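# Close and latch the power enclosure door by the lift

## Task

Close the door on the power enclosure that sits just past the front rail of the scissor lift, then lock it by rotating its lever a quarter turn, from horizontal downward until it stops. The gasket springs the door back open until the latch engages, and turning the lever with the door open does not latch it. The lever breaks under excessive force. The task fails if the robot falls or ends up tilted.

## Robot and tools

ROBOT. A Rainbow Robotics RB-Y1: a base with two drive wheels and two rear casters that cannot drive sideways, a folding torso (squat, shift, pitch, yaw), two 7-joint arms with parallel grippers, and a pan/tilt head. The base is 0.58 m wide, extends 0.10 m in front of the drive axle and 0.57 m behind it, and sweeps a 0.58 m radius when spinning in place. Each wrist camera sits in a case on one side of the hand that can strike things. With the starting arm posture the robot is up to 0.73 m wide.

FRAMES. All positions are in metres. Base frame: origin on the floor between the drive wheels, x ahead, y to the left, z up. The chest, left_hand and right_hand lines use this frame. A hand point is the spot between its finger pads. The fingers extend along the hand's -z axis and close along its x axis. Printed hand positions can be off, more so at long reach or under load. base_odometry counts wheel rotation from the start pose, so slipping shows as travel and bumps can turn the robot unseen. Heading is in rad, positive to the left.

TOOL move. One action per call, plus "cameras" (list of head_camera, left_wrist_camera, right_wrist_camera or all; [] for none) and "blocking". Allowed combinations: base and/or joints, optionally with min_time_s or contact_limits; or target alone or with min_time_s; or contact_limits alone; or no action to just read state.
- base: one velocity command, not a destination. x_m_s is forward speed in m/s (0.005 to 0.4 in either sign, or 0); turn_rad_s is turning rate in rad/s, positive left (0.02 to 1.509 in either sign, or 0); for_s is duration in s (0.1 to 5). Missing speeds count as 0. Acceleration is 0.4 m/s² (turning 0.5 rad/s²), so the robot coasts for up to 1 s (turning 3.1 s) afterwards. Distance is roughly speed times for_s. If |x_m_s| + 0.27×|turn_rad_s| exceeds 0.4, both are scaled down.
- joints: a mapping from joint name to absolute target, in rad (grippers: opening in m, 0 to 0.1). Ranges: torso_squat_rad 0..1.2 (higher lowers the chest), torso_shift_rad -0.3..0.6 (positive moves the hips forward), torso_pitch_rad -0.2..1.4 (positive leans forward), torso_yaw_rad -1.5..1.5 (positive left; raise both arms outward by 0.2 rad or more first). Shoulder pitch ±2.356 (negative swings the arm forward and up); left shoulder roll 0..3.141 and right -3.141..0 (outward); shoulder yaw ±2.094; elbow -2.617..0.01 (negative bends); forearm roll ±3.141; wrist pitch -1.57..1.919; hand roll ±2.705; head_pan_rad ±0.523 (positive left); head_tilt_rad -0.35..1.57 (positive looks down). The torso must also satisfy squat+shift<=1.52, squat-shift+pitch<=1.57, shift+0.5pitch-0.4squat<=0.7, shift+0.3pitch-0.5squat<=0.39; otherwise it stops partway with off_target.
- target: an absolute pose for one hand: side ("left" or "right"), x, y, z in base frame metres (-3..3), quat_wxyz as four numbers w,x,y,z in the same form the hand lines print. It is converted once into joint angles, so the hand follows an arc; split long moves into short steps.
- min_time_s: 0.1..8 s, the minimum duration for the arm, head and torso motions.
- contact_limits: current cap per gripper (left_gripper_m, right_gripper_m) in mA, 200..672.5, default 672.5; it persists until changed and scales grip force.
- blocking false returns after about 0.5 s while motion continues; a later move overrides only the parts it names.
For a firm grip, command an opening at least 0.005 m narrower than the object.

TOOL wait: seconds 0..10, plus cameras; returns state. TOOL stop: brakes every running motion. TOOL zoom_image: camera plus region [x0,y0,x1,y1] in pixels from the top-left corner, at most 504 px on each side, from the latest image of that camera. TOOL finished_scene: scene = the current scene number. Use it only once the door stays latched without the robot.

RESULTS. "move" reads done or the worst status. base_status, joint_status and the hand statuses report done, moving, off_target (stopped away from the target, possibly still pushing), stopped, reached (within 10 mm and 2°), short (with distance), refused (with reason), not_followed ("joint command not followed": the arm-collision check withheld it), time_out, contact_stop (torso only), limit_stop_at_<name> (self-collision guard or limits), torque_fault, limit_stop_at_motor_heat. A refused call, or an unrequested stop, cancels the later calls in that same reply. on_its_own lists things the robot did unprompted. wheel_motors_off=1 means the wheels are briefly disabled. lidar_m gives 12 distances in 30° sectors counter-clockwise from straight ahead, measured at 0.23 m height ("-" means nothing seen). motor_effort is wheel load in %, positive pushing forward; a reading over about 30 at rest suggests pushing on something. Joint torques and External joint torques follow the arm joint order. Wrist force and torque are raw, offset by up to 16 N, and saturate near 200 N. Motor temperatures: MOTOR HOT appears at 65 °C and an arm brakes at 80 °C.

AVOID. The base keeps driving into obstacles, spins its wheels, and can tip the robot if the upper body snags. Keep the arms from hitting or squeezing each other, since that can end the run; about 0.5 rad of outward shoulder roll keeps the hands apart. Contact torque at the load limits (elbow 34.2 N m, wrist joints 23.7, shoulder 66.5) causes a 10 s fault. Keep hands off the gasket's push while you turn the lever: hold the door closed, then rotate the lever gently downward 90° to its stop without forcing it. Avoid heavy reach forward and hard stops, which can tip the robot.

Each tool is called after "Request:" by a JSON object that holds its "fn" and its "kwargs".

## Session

Request:
{"fn": "move", "kwargs": {"joints": {"head_pan_rad":0.0,"head_tilt_rad":0.1}, "cameras": ["head_camera"]}}

Scene clock: 0.83 s.
Joint torques (N m): left_arm=[-3.69 0.64 -0.12 -1.51 0.01 -0.65 -0.22] | right_arm=[-0.07 -1.82 -0.36 0.36 0.09 -0.53 -0.1]
External joint torques (N m): left_arm=[-0.17 -0.31 -0.18 0.03 0 0.03 -0.21] | right_arm=[0.05 -0.28 -0.28 -0.17 0.08 -0.3 -0.1]
Motor temperatures (°C): left_arm=[39 49 38 46 42 44 52] | right_arm=[36 45 38 47 41 46 42]
Wrist force (N): left_arm=[-7.7 10.5 4.2] | right_arm=[-3.9 12.7 -3.7]
Wrist torque (N m): left_arm=[-0.69 -1.47 0.37] | right_arm=[-1.86 0.22 0.70]
Wrist force, peak (N): left_arm=[-7.7 10.5 4.2] | right_arm=[-3.4 12.9 -3.6]
move: done
base_odometry: x=+0.000 y=+0.000 heading=+0.000
lidar_m: 0.72 0.52 0.50 3.42 1.35 0.86 1.20 0.79 1.25 1.07 0.43 0.43
base_status: not commanded
joint_positions: torso_squat_rad=+0.350 torso_shift_rad=+0.000 torso_pitch_rad=+0.000 torso_yaw_rad=+0.000 left_shoulder_pitch_rad=-0.038 left_shoulder_roll_rad=+0.024 left_shoulder_yaw_rad=+0.034 left_elbow_rad=-0.207 left_forearm_roll_rad=+0.044 left_wrist_pitch_rad=-0.042 left_hand_roll_rad=+0.037 left_gripper_m=+0.099 right_shoulder_pitch_rad=+0.049 right_shoulder_roll_rad=-0.039 right_shoulder_yaw_rad=+0.017 right_elbow_rad=-0.104 right_forearm_roll_rad=+0.048 right_wrist_pitch_rad=-0.041 right_hand_roll_rad=-0.042 right_gripper_m=+0.101 head_pan_rad=+0.000 head_tilt_rad=+0.100
joint_status: all done
wheel_motors_off: 0
motor_effort: left_wheel=+0(1) right_wheel=+0(2)
chest: x=-0.2280 y=-0.0001 z=+1.2475 quat_wxyz=(+1.000, +0.000, +0.000, +0.000)
left_hand: x=-0.0911 y=+0.2406 z=+0.5759 quat_wxyz=(+0.989, +0.008, -0.142, +0.049)
right_hand: x=-0.2037 y=-0.2487 z=+0.5641 quat_wxyz=(+0.999, -0.018, -0.049, +0.005)
Images, in order (width x height): head_camera 896x504.

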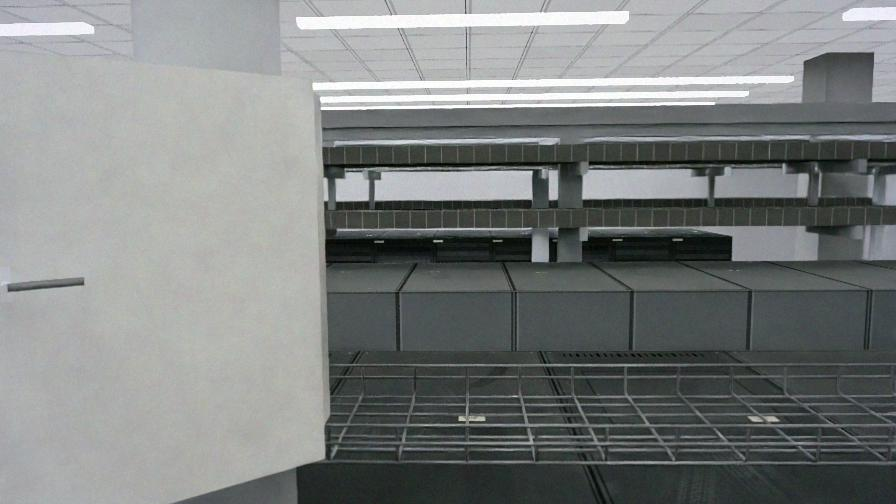

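Request:
{"fn": "move", "kwargs": {"joints": {"head_pan_rad":0.45,"head_tilt_rad":0.15}, "cameras": ["head_camera"]}}

Request:
{"fn": "move", "kwargs": {"joints": {"head_pan_rad":0.4,"head_tilt_rad":0.75}, "cameras": ["head_camera","left_wrist_camera"]}}

Scene clock: 3.37 s.
Joint torques (N m): left_arm=[-3.44 0.47 -0.08 -1.51 0.08 -0.59 -0.23] | right_arm=[-0.28 -1.55 0.01 0.23 0.18 -0.59 -0.08]
External joint torques (N m): left_arm=[0.08 -0.48 -0.14 0.03 0.07 0.09 -0.21] | right_arm=[-0.17 -0.02 0.09 -0.3 0.17 -0.36 -0.08]
Wrist force (N): left_arm=[-7.8 9.9 4.4] | right_arm=[-2.9 12.3 -3.5]
Wrist torque (N m): left_arm=[-0.61 -1.50 0.40] | right_arm=[-1.81 0.35 0.67]
Wrist force, peak (N): left_arm=[-8.0 10.4 4.4] | right_arm=[-3.4 13.0 -3.6]
move: done
base_odometry: x=+0.000 y=+0.000 heading=+0.000
lidar_m: 0.71 0.52 0.50 3.42 1.36 0.86 1.20 0.79 1.25 1.07 0.43 0.43
base_status: not commanded
joint_positions: torso_squat_rad=+0.350 torso_shift_rad=+0.000 torso_pitch_rad=+0.000 torso_yaw_rad=+0.000 left_shoulder_pitch_rad=-0.038 left_shoulder_roll_rad=+0.024 left_shoulder_yaw_rad=+0.034 left_elbow_rad=-0.207 left_forearm_roll_rad=+0.044 left_wrist_pitch_rad=-0.042 left_hand_roll_rad=+0.037 left_gripper_m=+0.099 right_shoulder_pitch_rad=+0.049 right_shoulder_roll_rad=-0.039 right_shoulder_yaw_rad=+0.017 right_elbow_rad=-0.104 right_forearm_roll_rad=+0.048 right_wrist_pitch_rad=-0.041 right_hand_roll_rad=-0.042 right_gripper_m=+0.101 head_pan_rad=+0.450 head_tilt_rad=+0.150
joint_status: all done
wheel_motors_off: 0
motor_effort: left_wheel=+0(1) right_wheel=-1(3)
chest: x=-0.2280 y=-0.0001 z=+1.2475 quat_wxyz=(+1.000, +0.000, +0.000, +0.000)
left_hand: x=-0.0911 y=+0.2406 z=+0.5759 quat_wxyz=(+0.989, +0.008, -0.142, +0.049)
right_hand: x=-0.2037 y=-0.2487 z=+0.5641 quat_wxyz=(+0.999, -0.018, -0.049, +0.005)
Images, in order (width x height): head_camera 896x504.

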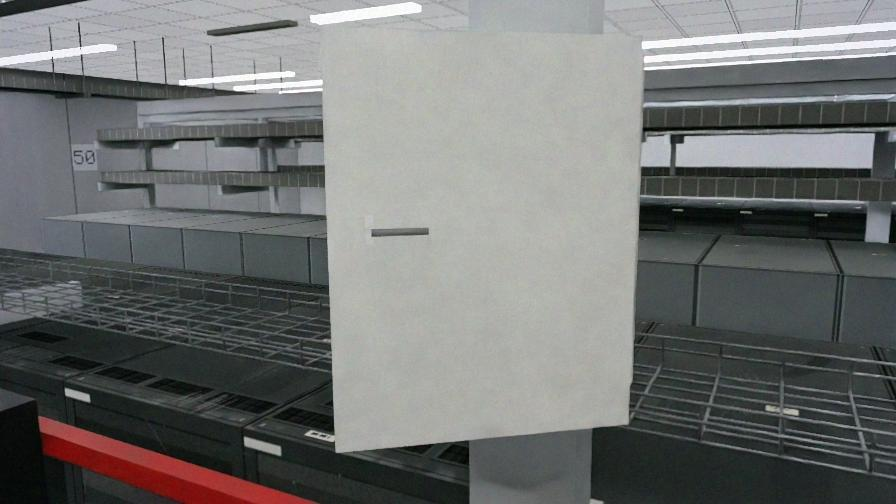

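Scene clock: 4.43 s.
Joint torques (N m): left_arm=[-3.51 0.72 -0.01 -1.52 0.02 -0.6 -0.21] | right_arm=[-0.26 -1.44 -0.23 0.29 -0.04 -0.45 -0.15]
External joint torques (N m): left_arm=[0.01 -0.23 -0.07 0.02 0.01 0.07 -0.19] | right_arm=[-0.14 0.09 -0.15 -0.24 -0.05 -0.21 -0.16]
Wrist force (N): left_arm=[-8.0 10.4 4.3] | right_arm=[-3.4 12.6 -3.4]
Wrist torque (N m): left_arm=[-0.67 -1.51 0.37] | right_arm=[-1.89 0.27 0.69]
Wrist force, peak (N): left_arm=[-7.9 10.6 4.1] | right_arm=[-3.4 12.7 -3.9]
move: done
base_odometry: x=+0.000 y=+0.000 heading=+0.000
lidar_m: 0.72 0.52 0.49 3.42 1.35 0.86 1.20 0.79 1.25 1.07 0.44 0.43
base_status: not commanded
joint_positions: torso_squat_rad=+0.350 torso_shift_rad=+0.000 torso_pitch_rad=+0.000 torso_yaw_rad=+0.000 left_shoulder_pitch_rad=-0.038 left_shoulder_roll_rad=+0.024 left_shoulder_yaw_rad=+0.034 left_elbow_rad=-0.207 left_forearm_roll_rad=+0.044 left_wrist_pitch_rad=-0.042 left_hand_roll_rad=+0.037 left_gripper_m=+0.099 right_shoulder_pitch_rad=+0.049 right_shoulder_roll_rad=-0.039 right_shoulder_yaw_rad=+0.017 right_elbow_rad=-0.104 right_forearm_roll_rad=+0.048 right_wrist_pitch_rad=-0.041 right_hand_roll_rad=-0.042 right_gripper_m=+0.101 head_pan_rad=+0.400 head_tilt_rad=+0.750
joint_status: all done
wheel_motors_off: 0
motor_effort: left_wheel=+0(1) right_wheel=+0(2)
chest: x=-0.2280 y=-0.0001 z=+1.2475 quat_wxyz=(+1.000, +0.000, +0.000, +0.000)
left_hand: x=-0.0911 y=+0.2406 z=+0.5759 quat_wxyz=(+0.989, +0.008, -0.142, +0.049)
right_hand: x=-0.2037 y=-0.2487 z=+0.5641 quat_wxyz=(+0.999, -0.018, -0.049, +0.005)
Images, in order (width x height): head_camera 896x504, left_wrist_camera 644x364.

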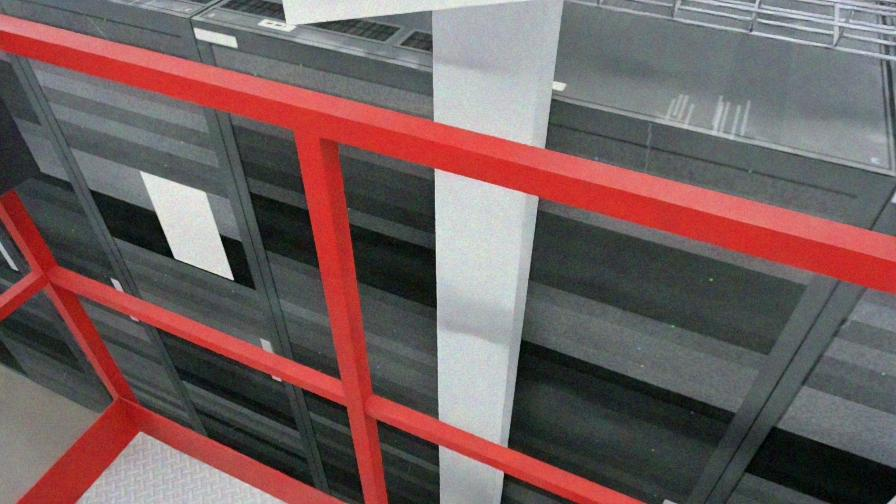

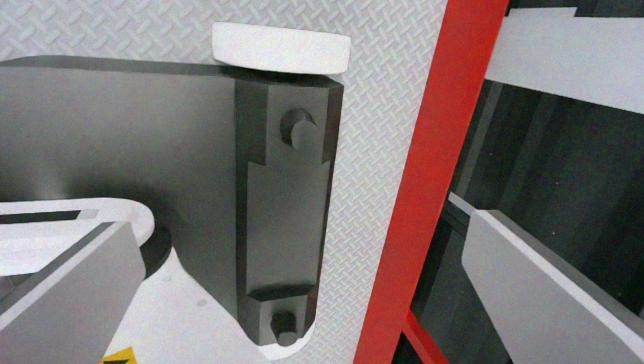

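Request:
{"fn": "move", "kwargs": {"joints": {"left_shoulder_pitch_rad":0.7,"left_shoulder_roll_rad":1.04,"left_shoulder_yaw_rad":0.45,"left_elbow_rad":-2.0,"left_forearm_roll_rad":0.3,"left_wrist_pitch_rad":0,"left_hand_roll_rad":0.86,"left_gripper_m":0,"torso_squat_rad":0.2,"torso_pitch_rad":0.2,"head_pan_rad":0.4,"head_tilt_rad":0.1}, "cameras": ["head_camera"]}}

Request:
{"fn": "move", "kwargs": {"joints": {"left_shoulder_pitch_rad":0.2,"left_shoulder_roll_rad":1.55,"left_shoulder_yaw_rad":0.8,"left_elbow_rad":-1.95,"left_forearm_roll_rad":1.29,"left_wrist_pitch_rad":0.587,"left_hand_roll_rad":0.37}, "cameras": ["head_camera"]}}

Request:
{"fn": "move", "kwargs": {"target": {"side":"left","x":0.28,"y":0.4,"z":1.49,"quat_wxyz":[0.7071,0,-0.7071,0]}, "cameras": ["head_camera","left_wrist_camera"]}}

Scene clock: 29.13 s.
Joint torques (N m): left_arm=[0.98 8.62 10.39 -3.35 0.04 -1 -0.53] | right_arm=[5.36 -1.8 -0.38 2.32 0.02 0 -0.2]
External joint torques (N m): left_arm=[1.08 -2.01 -0.34 0.39 -0.02 0.27 -0.47] | right_arm=[0.08 -0.21 -0.22 -0.23 0.06 -0.14 -0.2]
Wrist force (N): left_arm=[-12.5 9.6 8.8] | right_arm=[-2.0 12.4 -3.6]
Wrist torque (N m): left_arm=[-0.56 -1.77 0.46] | right_arm=[-1.84 0.35 0.69]
Wrist force, peak (N): left_arm=[-12.8 9.7 9.1] | right_arm=[-3.4 13.1 -3.4]
move: done
base_odometry: x=+0.000 y=+0.000 heading=+0.000
lidar_m: 0.72 0.52 0.50 3.42 1.36 0.86 1.21 0.79 1.24 1.08 0.42 0.43
base_status: not commanded
joint_positions: torso_squat_rad=+0.200 torso_shift_rad=+0.000 torso_pitch_rad=+0.200 torso_yaw_rad=+0.000 left_shoulder_pitch_rad=+0.700 left_shoulder_roll_rad=+1.040 left_shoulder_yaw_rad=+0.450 left_elbow_rad=-2.000 left_forearm_roll_rad=+0.300 left_wrist_pitch_rad=+0.000 left_hand_roll_rad=+0.860 left_gripper_m=+0.000 right_shoulder_pitch_rad=+0.049 right_shoulder_roll_rad=-0.039 right_shoulder_yaw_rad=+0.017 right_elbow_rad=-0.104 right_forearm_roll_rad=+0.048 right_wrist_pitch_rad=-0.041 right_hand_roll_rad=-0.042 right_gripper_m=+0.101 head_pan_rad=+0.400 head_tilt_rad=+0.100
joint_status: all done
wheel_motors_off: 0
motor_effort: left_wheel=+0(1) right_wheel=-1(3)
chest: x=-0.1665 y=-0.0002 z=+1.2698 quat_wxyz=(+0.995, +0.000, +0.100, +0.000)
left_hand: x=+0.1844 y=+0.5156 z=+1.1312 quat_wxyz=(+0.795, +0.025, -0.605, +0.024)
right_hand: x=-0.2785 y=-0.2487 z=+0.5951 quat_wxyz=(+0.999, -0.017, +0.051, +0.007)
Images, in order (width x height): head_camera 896x504.

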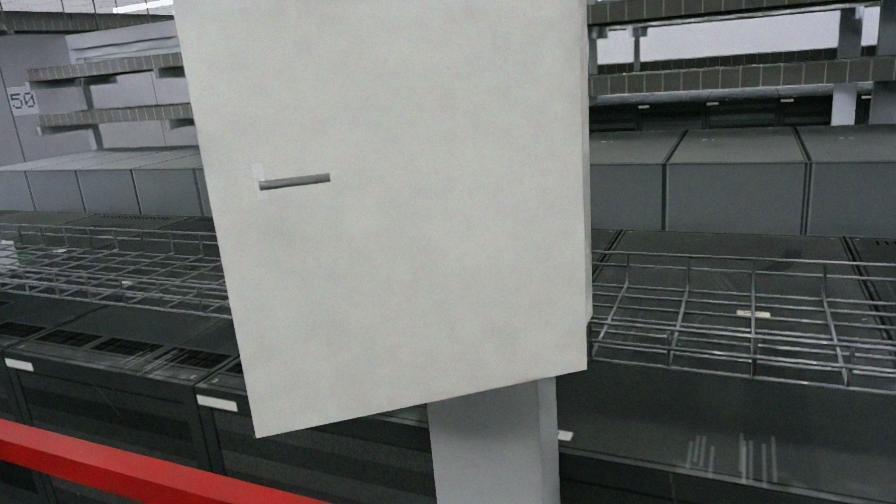

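Scene clock: 30.43 s.
Joint torques (N m): left_arm=[-7.42 11.81 10.47 1.25 -0.57 -1.82 0.16] | right_arm=[5.39 -1.4 -0.13 2.33 0.12 -0.15 -0.1]
External joint torques (N m): left_arm=[0.94 -2.94 -0.89 0.25 -0.17 0.01 0.22] | right_arm=[0.1 0.19 0.04 -0.21 0.16 -0.3 -0.1]
Wrist force (N): left_arm=[-12.2 9.3 9.4] | right_arm=[-1.9 12.7 -3.4]
Wrist torque (N m): left_arm=[-0.54 -1.75 0.45] | right_arm=[-1.86 0.38 0.69]
Wrist force, peak (N): left_arm=[-13.8 10.1 9.4] | right_arm=[-1.6 13.1 -3.6]
move: done
base_odometry: x=+0.000 y=+0.000 heading=+0.000
lidar_m: 0.72 0.51 0.49 3.42 1.35 0.86 1.21 0.79 1.25 1.07 0.43 0.43
base_status: not commanded
joint_positions: torso_squat_rad=+0.200 torso_shift_rad=+0.000 torso_pitch_rad=+0.200 torso_yaw_rad=+0.000 left_shoulder_pitch_rad=+0.200 left_shoulder_roll_rad=+1.550 left_shoulder_yaw_rad=+0.800 left_elbow_rad=-1.950 left_forearm_roll_rad=+1.290 left_wrist_pitch_rad=+0.587 left_hand_roll_rad=+0.370 left_gripper_m=+0.000 right_shoulder_pitch_rad=+0.049 right_shoulder_roll_rad=-0.039 right_shoulder_yaw_rad=+0.017 right_elbow_rad=-0.104 right_forearm_roll_rad=+0.048 right_wrist_pitch_rad=-0.041 right_hand_roll_rad=-0.042 right_gripper_m=+0.101 head_pan_rad=+0.400 head_tilt_rad=+0.100
joint_status: all done
wheel_motors_off: 0
motor_effort: left_wheel=+1(1) right_wheel=-1(2)
chest: x=-0.1665 y=-0.0002 z=+1.2698 quat_wxyz=(+0.995, +0.000, +0.100, +0.000)
left_hand: x=+0.3169 y=+0.4261 z=+1.4257 quat_wxyz=(+0.758, -0.017, -0.650, -0.053)
right_hand: x=-0.2785 y=-0.2487 z=+0.5951 quat_wxyz=(+0.999, -0.017, +0.051, +0.007)
Images, in order (width x height): head_camera 896x504.

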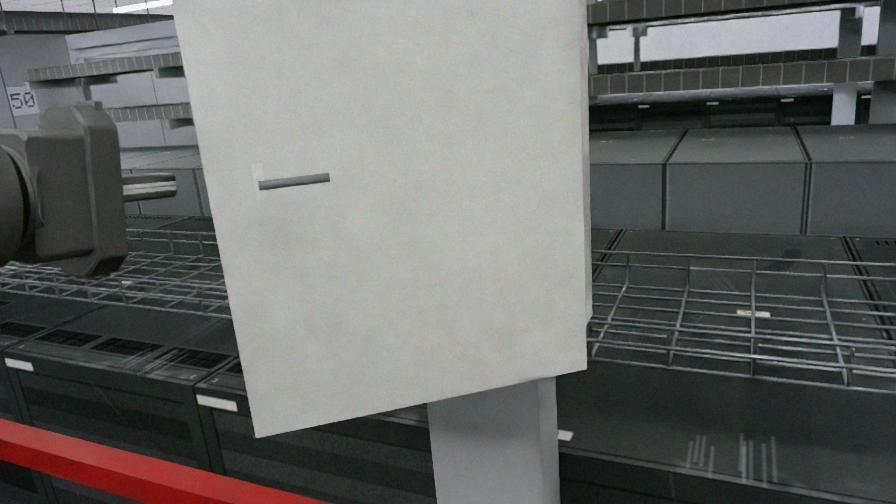

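Scene clock: 31.37 s.
Joint torques (N m): left_arm=[-7.92 11.32 8.93 1.57 -0.63 -1.47 -0.72] | right_arm=[5.05 -1.29 -0.23 2.31 -0.02 -0.15 -0.18]
External joint torques (N m): left_arm=[-0.8 -2.64 -0.86 -0.26 0.29 -0.01 -0.66] | right_arm=[-0.23 0.29 -0.06 -0.24 0.02 -0.29 -0.18]
Wrist force (N): left_arm=[-12.2 9.8 10.1] | right_arm=[-2.1 12.5 -3.4]
Wrist torque (N m): left_arm=[-0.59 -1.79 0.42] | right_arm=[-1.86 0.35 0.68]
Wrist force, peak (N): left_arm=[-13.2 10.3 9.2] | right_arm=[-2.2 12.9 -3.2]
move: done
base_odometry: x=+0.000 y=+0.000 heading=+0.000
lidar_m: 0.72 0.52 0.50 3.42 1.35 0.86 1.20 0.78 1.25 1.08 0.43 0.43
base_status: not commanded
joint_positions: torso_squat_rad=+0.200 torso_shift_rad=+0.000 torso_pitch_rad=+0.200 torso_yaw_rad=+0.000 left_shoulder_pitch_rad=+0.144 left_shoulder_roll_rad=+1.498 left_shoulder_yaw_rad=+0.953 left_elbow_rad=-2.165 left_forearm_roll_rad=+0.976 left_wrist_pitch_rad=+0.777 left_hand_roll_rad=+0.756 left_gripper_m=+0.000 right_shoulder_pitch_rad=+0.049 right_shoulder_roll_rad=-0.039 right_shoulder_yaw_rad=+0.017 right_elbow_rad=-0.104 right_forearm_roll_rad=+0.048 right_wrist_pitch_rad=-0.041 right_hand_roll_rad=-0.042 right_gripper_m=+0.101 head_pan_rad=+0.400 head_tilt_rad=+0.100
joint_status: all done
wheel_motors_off: 0
motor_effort: left_wheel=+1(1) right_wheel=+0(2)
chest: x=-0.1666 y=-0.0002 z=+1.2698 quat_wxyz=(+0.995, +0.000, +0.100, +0.000)
left_hand: x=+0.2799 y=+0.4001 z=+1.4904 quat_wxyz=(+0.707, -0.001, -0.707, -0.001)
left_hand_status: reached (checked arc, planned for 0.6 s): 0 mm and 0.2 deg off.
right_hand: x=-0.2785 y=-0.2487 z=+0.5951 quat_wxyz=(+0.999, -0.018, +0.051, +0.007)
Images, in order (width x height): head_camera 896x504, left_wrist_camera 644x364.

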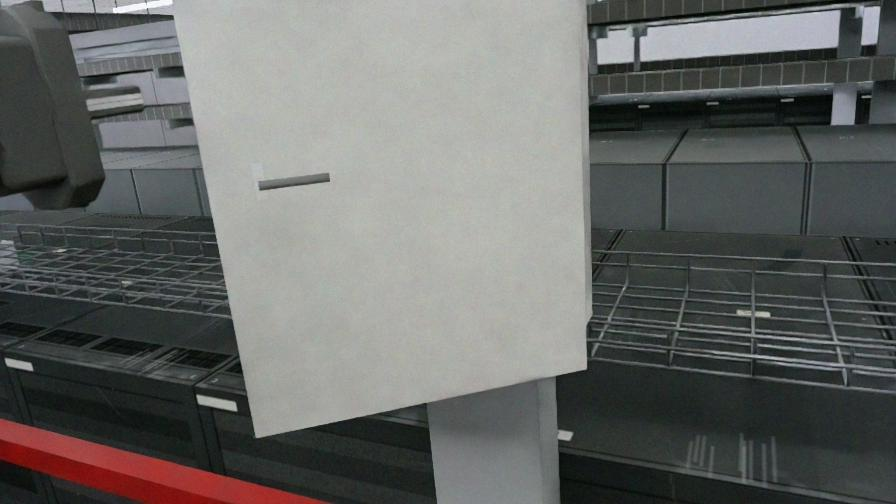

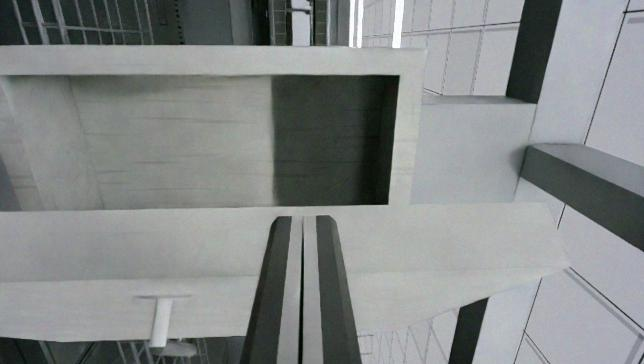

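Request:
{"fn": "move", "kwargs": {"target": {"side":"left","x":0.22,"y":0.33,"z":1.5,"quat_wxyz":[0.7071,0,-0.7071,0]}, "cameras": ["left_wrist_camera"]}}

Request:
{"fn": "move", "kwargs": {"base": {"x_m_s":0.1,"for_s":1.0}, "cameras": ["head_camera","left_wrist_camera"]}}

Scene clock: 36.87 s.
Joint torques (N m): left_arm=[-6.58 11.1 7.41 3.9 -1.26 -1.3 -0.41] | right_arm=[5.06 -1.83 -0.45 2.22 -0.13 -0.16 -0.01]
External joint torques (N m): left_arm=[-1.16 -0.86 -0.02 -0.3 0.19 -0.17 -0.36] | right_arm=[-0.22 -0.25 -0.29 -0.32 -0.09 -0.3 0]
Wrist force (N): left_arm=[-12.0 9.5 10.5] | right_arm=[-2.1 12.5 -3.5]
Wrist torque (N m): left_arm=[-0.52 -1.71 0.44] | right_arm=[-1.85 0.36 0.70]
Wrist force, peak (N): left_arm=[-12.6 9.8 11.0] | right_arm=[-2.0 13.1 -3.6]
move: done
base_odometry: x=+0.000 y=+0.000 heading=+0.000
lidar_m: 0.72 0.51 0.49 3.42 1.35 0.86 1.20 0.79 1.25 1.07 0.43 0.43
base_status: not commanded
joint_positions: torso_squat_rad=+0.200 torso_shift_rad=+0.000 torso_pitch_rad=+0.200 torso_yaw_rad=+0.000 left_shoulder_pitch_rad=+0.106 left_shoulder_roll_rad=+1.506 left_shoulder_yaw_rad=+1.121 left_elbow_rad=-2.472 left_forearm_roll_rad=+0.973 left_wrist_pitch_rad=+1.088 left_hand_roll_rad=+0.978 left_gripper_m=+0.000 right_shoulder_pitch_rad=+0.049 right_shoulder_roll_rad=-0.039 right_shoulder_yaw_rad=+0.017 right_elbow_rad=-0.104 right_forearm_roll_rad=+0.048 right_wrist_pitch_rad=-0.041 right_hand_roll_rad=-0.042 right_gripper_m=+0.101 head_pan_rad=+0.400 head_tilt_rad=+0.100
joint_status: all done
wheel_motors_off: 0
motor_effort: left_wheel=+1(1) right_wheel=+1(3)
chest: x=-0.1665 y=-0.0002 z=+1.2698 quat_wxyz=(+0.995, +0.000, +0.100, +0.000)
left_hand: x=+0.2201 y=+0.3301 z=+1.4999 quat_wxyz=(+0.707, +0.000, -0.707, +0.000)
left_hand_status: reached (checked arc, planned for 0.6 s): 0 mm and 0.0 deg off.
right_hand: x=-0.2785 y=-0.2487 z=+0.5951 quat_wxyz=(+0.999, -0.018, +0.051, +0.007)
Images, in order (width x height): left_wrist_camera 644x364.

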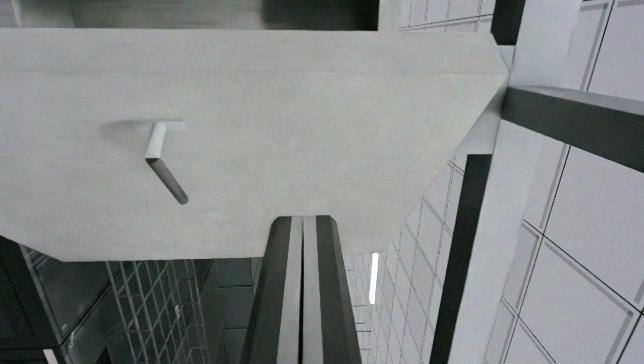

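Scene clock: 39.10 s.
Joint torques (N m): left_arm=[-6.4 11.02 7.17 3.92 -1.21 -1.01 -0.36] | right_arm=[6.33 -1.41 -0.03 2.62 0.03 -0.13 -0.06]
External joint torques (N m): left_arm=[-0.99 -0.93 -0.27 -0.27 0.24 0.11 -0.3] | right_arm=[1.02 0.17 0.13 0.07 0.07 -0.28 -0.05]
Wrist force (N): left_arm=[-12.6 9.6 10.8] | right_arm=[-1.9 12.5 -3.2]
Wrist torque (N m): left_arm=[-0.54 -1.78 0.46] | right_arm=[-1.86 0.38 0.69]
Wrist force, peak (N): left_arm=[-12.6 8.7 12.8] | right_arm=[-2.4 13.0 -3.6]
move: done
base_odometry: x=+0.100 y=+0.000 heading=-0.001
lidar_m: 0.61 0.58 0.43 1.12 1.41 0.95 1.30 0.89 1.31 1.03 0.36 0.63
base_status: done (sent for 1 of 1 s)
joint_positions: torso_squat_rad=+0.200 torso_shift_rad=+0.000 torso_pitch_rad=+0.200 torso_yaw_rad=+0.000 left_shoulder_pitch_rad=+0.106 left_shoulder_roll_rad=+1.506 left_shoulder_yaw_rad=+1.121 left_elbow_rad=-2.472 left_forearm_roll_rad=+0.973 left_wrist_pitch_rad=+1.088 left_hand_roll_rad=+0.978 left_gripper_m=+0.000 right_shoulder_pitch_rad=+0.049 right_shoulder_roll_rad=-0.039 right_shoulder_yaw_rad=+0.017 right_elbow_rad=-0.104 right_forearm_roll_rad=+0.048 right_wrist_pitch_rad=-0.041 right_hand_roll_rad=-0.042 right_gripper_m=+0.101 head_pan_rad=+0.400 head_tilt_rad=+0.100
joint_status: not commanded
wheel_motors_off: 0
motor_effort: left_wheel=-10(18) right_wheel=+12(34)
chest: x=-0.1665 y=-0.0002 z=+1.2698 quat_wxyz=(+0.995, +0.000, +0.100, +0.000)
left_hand: x=+0.2202 y=+0.3301 z=+1.4999 quat_wxyz=(+0.707, +0.000, -0.707, +0.000)
right_hand: x=-0.2784 y=-0.2487 z=+0.5951 quat_wxyz=(+0.999, -0.018, +0.051, +0.007)
Images, in order (width x height): head_camera 896x504, left_wrist_camera 644x364.

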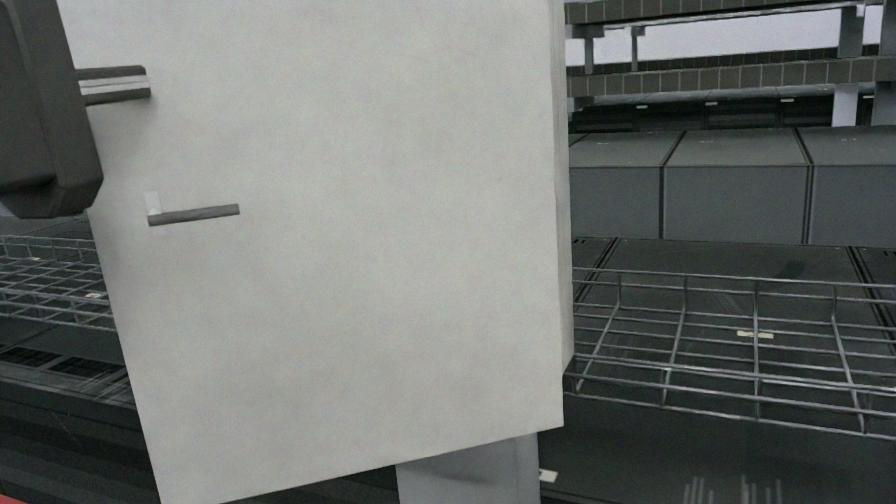

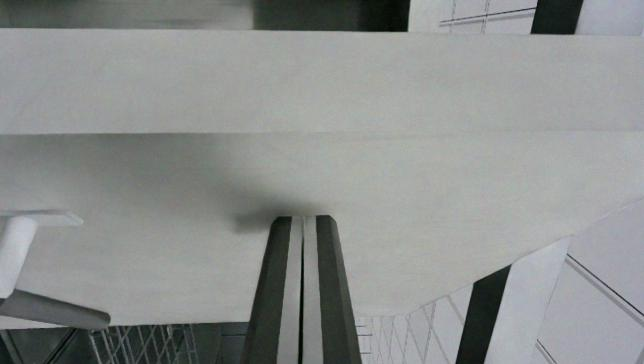

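Request:
{"fn": "move", "kwargs": {"target": {"side":"left","x":0.27,"y":0.345,"z":1.5,"quat_wxyz":[0.7071,0,-0.7071,0]}, "min_time_s": 1.2, "cameras": ["head_camera","left_wrist_camera"]}}

Request:
{"fn": "move", "kwargs": {"target": {"side":"left","x":0.31,"y":0.36,"z":1.5,"quat_wxyz":[0.7071,0,-0.7071,0]}, "min_time_s": 1.2, "cameras": ["head_camera","left_wrist_camera"]}}

Scene clock: 43.07 s.
Joint torques (N m): left_arm=[-4.88 11.9 7.82 4.01 -1.39 -0.99 0.09] | right_arm=[5.76 -1.74 -0.22 2.4 0.06 -0.05 -0.11]
External joint torques (N m): left_arm=[2.42 -0.31 -1.34 0.5 -0.07 0.06 0.15] | right_arm=[0.46 -0.16 -0.06 -0.15 0.09 -0.2 -0.11]
Wrist force (N): left_arm=[-12.0 9.2 12.2] | right_arm=[-1.8 12.7 -3.4]
Wrist torque (N m): left_arm=[-0.57 -1.77 0.42] | right_arm=[-1.88 0.37 0.70]
Wrist force, peak (N): left_arm=[-13.1 9.5 13.1] | right_arm=[-1.9 13.3 -3.5]
move: done
base_odometry: x=+0.100 y=+0.000 heading=-0.001
lidar_m: 0.61 0.58 0.44 1.11 1.41 0.95 1.30 0.89 1.31 1.03 0.36 0.63
base_status: not commanded
joint_positions: torso_squat_rad=+0.200 torso_shift_rad=+0.000 torso_pitch_rad=+0.200 torso_yaw_rad=+0.000 left_shoulder_pitch_rad=+0.124 left_shoulder_roll_rad=+1.613 left_shoulder_yaw_rad=+0.962 left_elbow_rad=-2.305 left_forearm_roll_rad=+0.861 left_wrist_pitch_rad=+0.911 left_hand_roll_rad=+1.024 left_gripper_m=+0.000 right_shoulder_pitch_rad=+0.049 right_shoulder_roll_rad=-0.039 right_shoulder_yaw_rad=+0.017 right_elbow_rad=-0.104 right_forearm_roll_rad=+0.048 right_wrist_pitch_rad=-0.041 right_hand_roll_rad=-0.042 right_gripper_m=+0.101 head_pan_rad=+0.400 head_tilt_rad=+0.100
joint_status: all done
wheel_motors_off: 0
motor_effort: left_wheel=-11(11) right_wheel=+11(13)
chest: x=-0.1665 y=-0.0002 z=+1.2698 quat_wxyz=(+0.995, +0.000, +0.100, +0.000)
left_hand: x=+0.2698 y=+0.3449 z=+1.5004 quat_wxyz=(+0.707, +0.000, -0.707, +0.000)
left_hand_status: reached (checked arc, planned for 1.2 s): 0 mm and 0.1 deg off.
right_hand: x=-0.2784 y=-0.2487 z=+0.5951 quat_wxyz=(+0.999, -0.018, +0.051, +0.007)
Images, in order (width x height): head_camera 896x504, left_wrist_camera 644x364.

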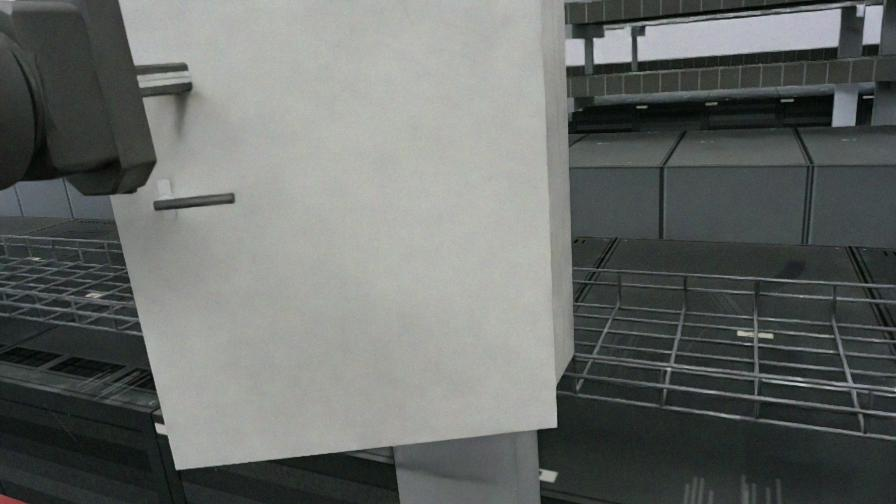

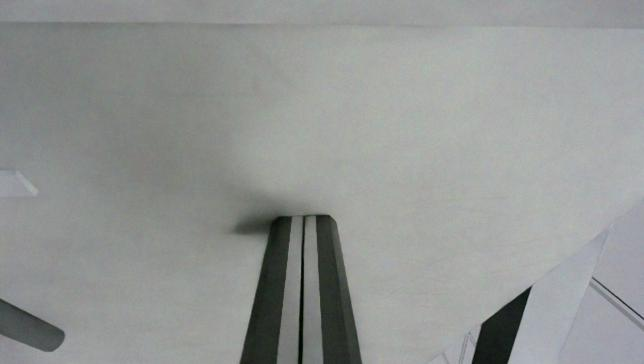

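Scene clock: 44.60 s.
Joint torques (N m): left_arm=[-6.38 12.73 8.89 3.71 -1.1 -1.09 0.1] | right_arm=[5.93 -1.5 -0.5 2.47 0.07 -0.11 -0.12]
External joint torques (N m): left_arm=[2.51 0.33 -1.45 0.36 0.06 -0.14 0.15] | right_arm=[0.62 0.08 -0.34 -0.09 0.11 -0.26 -0.12]
Wrist force (N): left_arm=[-12.1 9.6 12.4] | right_arm=[-1.9 12.8 -3.2]
Wrist torque (N m): left_arm=[-0.55 -1.76 0.43] | right_arm=[-1.89 0.37 0.72]
Wrist force, peak (N): left_arm=[-12.9 9.5 13.5] | right_arm=[-1.9 13.0 -3.6]
move: done
base_odometry: x=+0.100 y=+0.000 heading=-0.001
lidar_m: 0.61 0.58 0.43 1.12 1.40 0.95 1.30 0.89 1.31 1.02 0.36 0.63
base_status: not commanded
joint_positions: torso_squat_rad=+0.200 torso_shift_rad=+0.000 torso_pitch_rad=+0.200 torso_yaw_rad=+0.000 left_shoulder_pitch_rad=+0.137 left_shoulder_roll_rad=+1.722 left_shoulder_yaw_rad=+0.843 left_elbow_rad=-2.145 left_forearm_roll_rad=+0.796 left_wrist_pitch_rad=+0.751 left_hand_roll_rad=+1.083 left_gripper_m=+0.000 right_shoulder_pitch_rad=+0.049 right_shoulder_roll_rad=-0.039 right_shoulder_yaw_rad=+0.017 right_elbow_rad=-0.104 right_forearm_roll_rad=+0.048 right_wrist_pitch_rad=-0.041 right_hand_roll_rad=-0.042 right_gripper_m=+0.101 head_pan_rad=+0.400 head_tilt_rad=+0.100
joint_status: all done
wheel_motors_off: 0
motor_effort: left_wheel=-10(11) right_wheel=+12(15)
chest: x=-0.1665 y=-0.0002 z=+1.2698 quat_wxyz=(+0.995, +0.000, +0.100, +0.000)
left_hand: x=+0.3098 y=+0.3599 z=+1.5004 quat_wxyz=(+0.707, +0.000, -0.707, +0.000)
left_hand_status: reached (checked arc, planned for 1.2 s): 0 mm and 0.1 deg off.
right_hand: x=-0.2784 y=-0.2487 z=+0.5951 quat_wxyz=(+0.999, -0.018, +0.051, +0.007)
Images, in order (width x height): head_camera 896x504, left_wrist_camera 644x364.

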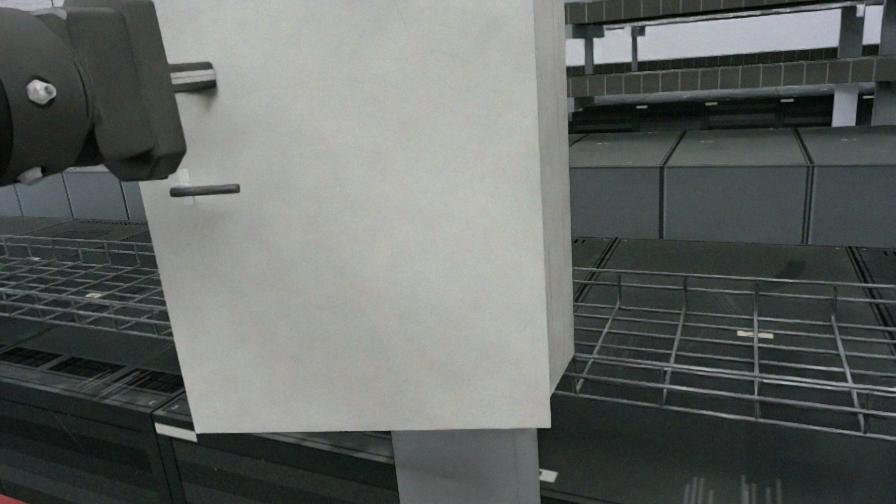

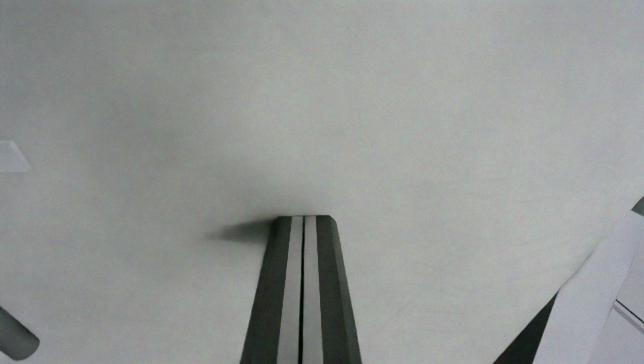

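Request:
{"fn": "move", "kwargs": {"target": {"side":"left","x":0.34,"y":0.366,"z":1.495,"quat_wxyz":[0.7071,0,-0.7071,0]}, "min_time_s": 1, "cameras": ["head_camera"]}}

Request:
{"fn": "move", "kwargs": {"target": {"side":"left","x":0.358,"y":0.368,"z":1.49,"quat_wxyz":[0.7071,0,-0.7071,0]}, "min_time_s": 0.8, "cameras": ["head_camera","left_wrist_camera"]}}

Scene clock: 48.03 s.
Joint torques (N m): left_arm=[-7.09 12.06 9.29 3.79 -0.99 -0.78 0.03] | right_arm=[5.85 -1.44 -0.51 2.24 0.12 -0.1 -0.08]
External joint torques (N m): left_arm=[3.06 -0.09 -1.67 0.15 0.06 -0.05 0.09] | right_arm=[0.55 0.14 -0.34 -0.31 0.16 -0.25 -0.08]
Wrist force (N): left_arm=[-11.7 9.8 12.5] | right_arm=[-1.9 12.5 -3.6]
Wrist torque (N m): left_arm=[-0.63 -1.82 0.41] | right_arm=[-1.85 0.36 0.70]
Wrist force, peak (N): left_arm=[-12.0 10.6 14.0] | right_arm=[-2.0 13.4 -3.6]
move: done
base_odometry: x=+0.100 y=+0.000 heading=-0.001
lidar_m: 0.61 0.58 0.44 1.11 1.41 0.95 1.30 0.89 1.31 1.03 0.36 0.63
base_status: not commanded
joint_positions: torso_squat_rad=+0.200 torso_shift_rad=+0.000 torso_pitch_rad=+0.200 torso_yaw_rad=+0.000 left_shoulder_pitch_rad=+0.159 left_shoulder_roll_rad=+1.828 left_shoulder_yaw_rad=+0.748 left_elbow_rad=-2.037 left_forearm_roll_rad=+0.719 left_wrist_pitch_rad=+0.629 left_hand_roll_rad=+1.197 left_gripper_m=+0.000 right_shoulder_pitch_rad=+0.049 right_shoulder_roll_rad=-0.039 right_shoulder_yaw_rad=+0.017 right_elbow_rad=-0.104 right_forearm_roll_rad=+0.048 right_wrist_pitch_rad=-0.041 right_hand_roll_rad=-0.042 right_gripper_m=+0.101 head_pan_rad=+0.400 head_tilt_rad=+0.100
joint_status: all done
wheel_motors_off: 0
motor_effort: left_wheel=-10(11) right_wheel=+14(14)
chest: x=-0.1666 y=-0.0002 z=+1.2698 quat_wxyz=(+0.995, +0.000, +0.100, +0.000)
left_hand: x=+0.3391 y=+0.3658 z=+1.4954 quat_wxyz=(+0.708, -0.001, -0.706, -0.002)
left_hand_status: reached (checked arc, planned for 1.0 s): 1 mm and 0.3 deg off.
right_hand: x=-0.2784 y=-0.2487 z=+0.5951 quat_wxyz=(+0.999, -0.018, +0.051, +0.007)
Images, in order (width x height): head_camera 896x504.

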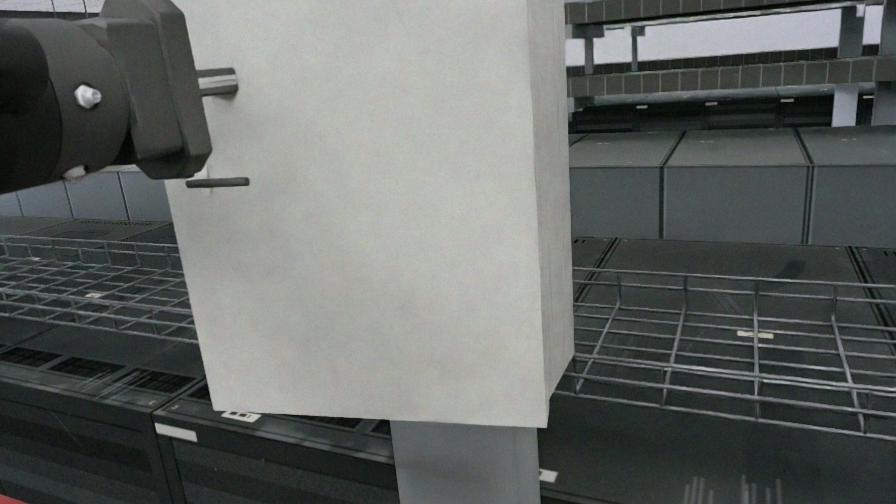

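Scene clock: 49.17 s.
Joint torques (N m): left_arm=[-8.09 11.57 9.58 4.11 -0.88 -0.48 0] | right_arm=[6.08 -1.58 -0.24 2.35 0.1 -0.17 -0.07]
External joint torques (N m): left_arm=[2.92 -0.12 -1.59 0.06 0.1 0 0.05] | right_arm=[0.78 0 -0.08 -0.2 0.14 -0.31 -0.06]
Wrist force (N): left_arm=[-11.8 9.5 12.6] | right_arm=[-2.3 12.6 -3.0]
Wrist torque (N m): left_arm=[-0.52 -1.81 0.43] | right_arm=[-1.85 0.32 0.70]
Wrist force, peak (N): left_arm=[-12.7 10.7 13.9] | right_arm=[-2.0 12.9 -3.7]
move: done
base_odometry: x=+0.100 y=+0.000 heading=-0.001
lidar_m: 0.61 0.58 0.44 1.11 1.41 0.95 1.30 0.89 1.31 1.03 0.36 0.64
base_status: not commanded
joint_positions: torso_squat_rad=+0.200 torso_shift_rad=+0.000 torso_pitch_rad=+0.200 torso_yaw_rad=+0.000 left_shoulder_pitch_rad=+0.187 left_shoulder_roll_rad=+1.910 left_shoulder_yaw_rad=+0.690 left_elbow_rad=-1.972 left_forearm_roll_rad=+0.629 left_wrist_pitch_rad=+0.555 left_hand_roll_rad=+1.330 left_gripper_m=+0.000 right_shoulder_pitch_rad=+0.049 right_shoulder_roll_rad=-0.039 right_shoulder_yaw_rad=+0.017 right_elbow_rad=-0.104 right_forearm_roll_rad=+0.048 right_wrist_pitch_rad=-0.041 right_hand_roll_rad=-0.042 right_gripper_m=+0.101 head_pan_rad=+0.400 head_tilt_rad=+0.100
joint_status: all done
wheel_motors_off: 0
motor_effort: left_wheel=-11(11) right_wheel=+12(14)
chest: x=-0.1666 y=-0.0002 z=+1.2698 quat_wxyz=(+0.995, +0.000, +0.100, +0.000)
left_hand: x=+0.3576 y=+0.3677 z=+1.4905 quat_wxyz=(+0.708, -0.001, -0.706, -0.001)
left_hand_status: reached (checked arc, planned for 0.8 s): 1 mm and 0.2 deg off.
right_hand: x=-0.2784 y=-0.2487 z=+0.5951 quat_wxyz=(+0.999, -0.018, +0.051, +0.007)
Images, in order (width x height): head_camera 896x504, left_wrist_camera 644x364.

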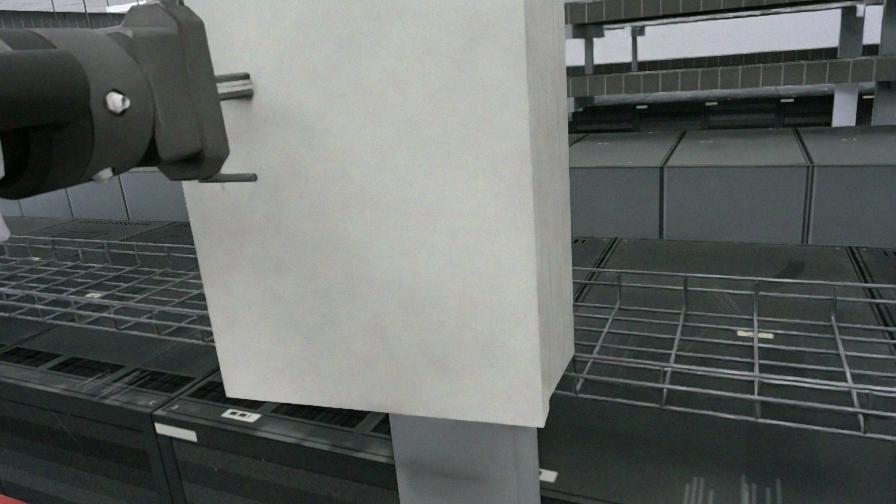

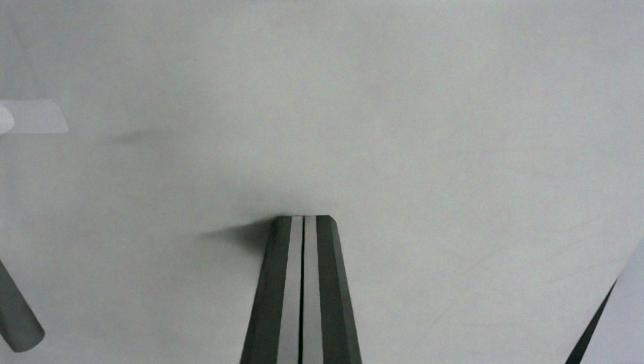

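Request:
{"fn": "move", "kwargs": {"target": {"side":"left","x":0.378,"y":0.365,"z":1.485,"quat_wxyz":[0.7071,0,-0.7071,0]}, "min_time_s": 0.8, "cameras": ["head_camera"]}}

Request:
{"fn": "move", "kwargs": {"target": {"side":"left","x":0.392,"y":0.363,"z":1.48,"quat_wxyz":[0.7071,0,-0.7071,0]}, "min_time_s": 0.8, "cameras": ["head_camera","left_wrist_camera"]}}

Scene clock: 53.40 s.
Joint torques (N m): left_arm=[-9.11 10.76 9.45 4.72 -0.77 -0.22 -0.13] | right_arm=[5.53 -1.4 -0.83 2.45 0.2 -0.21 -0.05]
External joint torques (N m): left_arm=[2.96 0.11 -1.66 0.01 0.14 -0.11 -0.07] | right_arm=[0.23 0.19 -0.67 -0.1 0.23 -0.36 -0.05]
Wrist force (N): left_arm=[-11.6 10.1 13.9] | right_arm=[-1.8 12.5 -3.4]
Wrist torque (N m): left_arm=[-0.66 -1.77 0.44] | right_arm=[-1.85 0.39 0.68]
Wrist force, peak (N): left_arm=[-13.0 10.9 14.0] | right_arm=[-2.0 13.0 -3.6]
move: done
base_odometry: x=+0.100 y=+0.000 heading=-0.001
lidar_m: 0.62 0.58 0.44 1.12 1.41 0.95 1.29 0.88 1.31 1.02 0.36 0.63
base_status: not commanded
joint_positions: torso_squat_rad=+0.200 torso_shift_rad=+0.000 torso_pitch_rad=+0.200 torso_yaw_rad=+0.000 left_shoulder_pitch_rad=+0.241 left_shoulder_roll_rad=+2.016 left_shoulder_yaw_rad=+0.654 left_elbow_rad=-1.905 left_forearm_roll_rad=+0.514 left_wrist_pitch_rad=+0.493 left_hand_roll_rad=+1.516 left_gripper_m=+0.000 right_shoulder_pitch_rad=+0.049 right_shoulder_roll_rad=-0.039 right_shoulder_yaw_rad=+0.017 right_elbow_rad=-0.104 right_forearm_roll_rad=+0.048 right_wrist_pitch_rad=-0.041 right_hand_roll_rad=-0.042 right_gripper_m=+0.101 head_pan_rad=+0.400 head_tilt_rad=+0.100
joint_status: all done
wheel_motors_off: 0
motor_effort: left_wheel=-10(11) right_wheel=+12(14)
chest: x=-0.1666 y=-0.0002 z=+1.2698 quat_wxyz=(+0.995, +0.000, +0.100, +0.000)
left_hand: x=+0.3775 y=+0.3645 z=+1.4855 quat_wxyz=(+0.709, -0.001, -0.705, -0.002)
left_hand_status: reached (checked arc, planned for 0.8 s): 1 mm and 0.5 deg off.
right_hand: x=-0.2784 y=-0.2487 z=+0.5951 quat_wxyz=(+0.999, -0.018, +0.051, +0.007)
Images, in order (width x height): head_camera 896x504.

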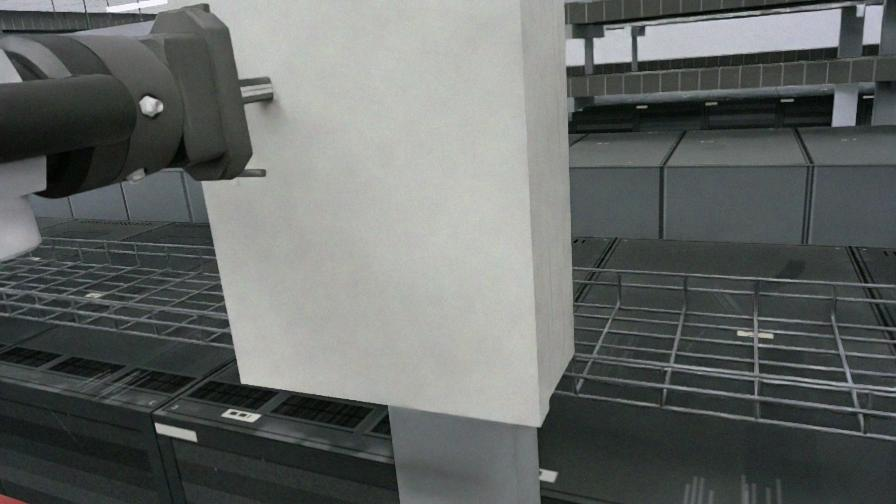

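Scene clock: 54.53 s.
Joint torques (N m): left_arm=[-7.16 15.91 9.57 7.06 -0.93 -1.02 0.01] | right_arm=[5.81 -1.61 -0.32 2.16 -0.02 -0.15 -0.11]
External joint torques (N m): left_arm=[5.7 6.33 -1.41 1.94 -0.06 -1.23 0.06] | right_arm=[0.62 -0.02 -0.16 -0.35 0.02 -0.29 -0.1]
Wrist force (N): left_arm=[-12.6 16.3 73.1] | right_arm=[-2.0 12.8 -3.2]
Wrist torque (N m): left_arm=[-0.91 -1.40 0.39] | right_arm=[-1.87 0.37 0.69]
Wrist force, peak (N): left_arm=[-12.8 16.2 75.5] | right_arm=[-2.3 12.7 -3.8]
move: done
base_odometry: x=+0.100 y=+0.000 heading=-0.001
lidar_m: 0.62 0.58 0.43 1.12 1.41 0.95 1.30 0.89 1.31 1.03 0.37 0.64
base_status: not commanded
joint_positions: torso_squat_rad=+0.200 torso_shift_rad=-0.001 torso_pitch_rad=+0.197 torso_yaw_rad=+0.001 left_shoulder_pitch_rad=+0.309 left_shoulder_roll_rad=+2.085 left_shoulder_yaw_rad=+0.658 left_elbow_rad=-1.861 left_forearm_roll_rad=+0.399 left_wrist_pitch_rad=+0.467 left_hand_roll_rad=+1.677 left_gripper_m=+0.000 right_shoulder_pitch_rad=+0.049 right_shoulder_roll_rad=-0.039 right_shoulder_yaw_rad=+0.017 right_elbow_rad=-0.104 right_forearm_roll_rad=+0.048 right_wrist_pitch_rad=-0.041 right_hand_roll_rad=-0.042 right_gripper_m=+0.101 head_pan_rad=+0.400 head_tilt_rad=+0.100
joint_status: all done
wheel_motors_off: 0
motor_effort: left_wheel=+5(10) right_wheel=+14(15)
chest: x=-0.1684 y=+0.0000 z=+1.2699 quat_wxyz=(+0.995, +0.000, +0.098, +0.000)
left_hand: x=+0.3888 y=+0.3636 z=+1.4824 quat_wxyz=(+0.707, -0.001, -0.707, +0.000)
left_hand_status: reached (checked arc, planned for 0.8 s): 4 mm and 0.1 deg off.
right_hand: x=-0.2781 y=-0.2488 z=+0.5950 quat_wxyz=(+0.999, -0.018, +0.050, +0.007)
Images, in order (width x height): head_camera 896x504, left_wrist_camera 644x364.

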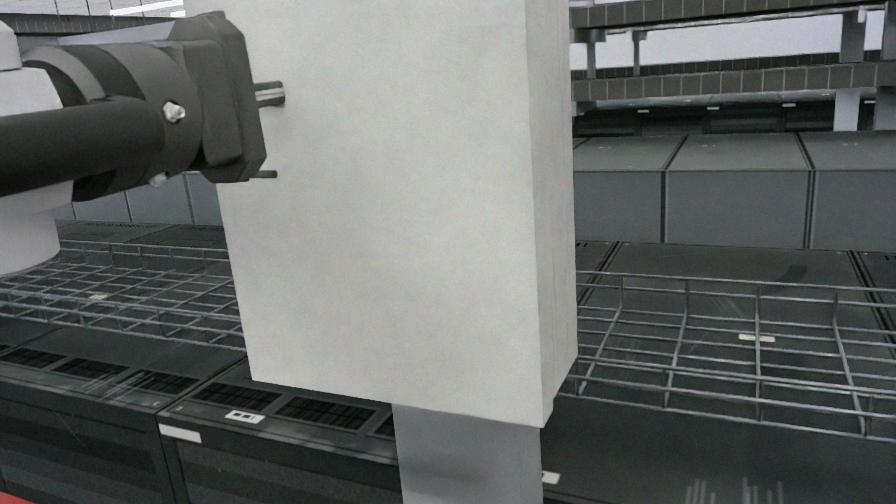

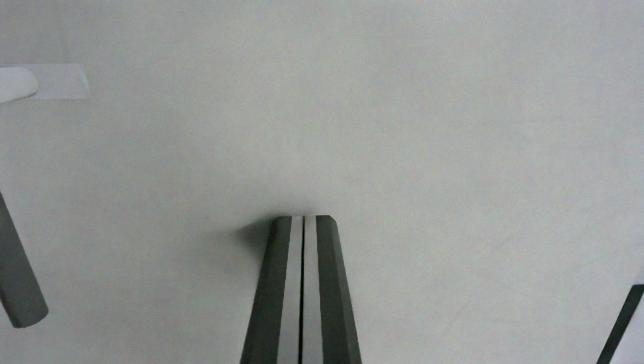

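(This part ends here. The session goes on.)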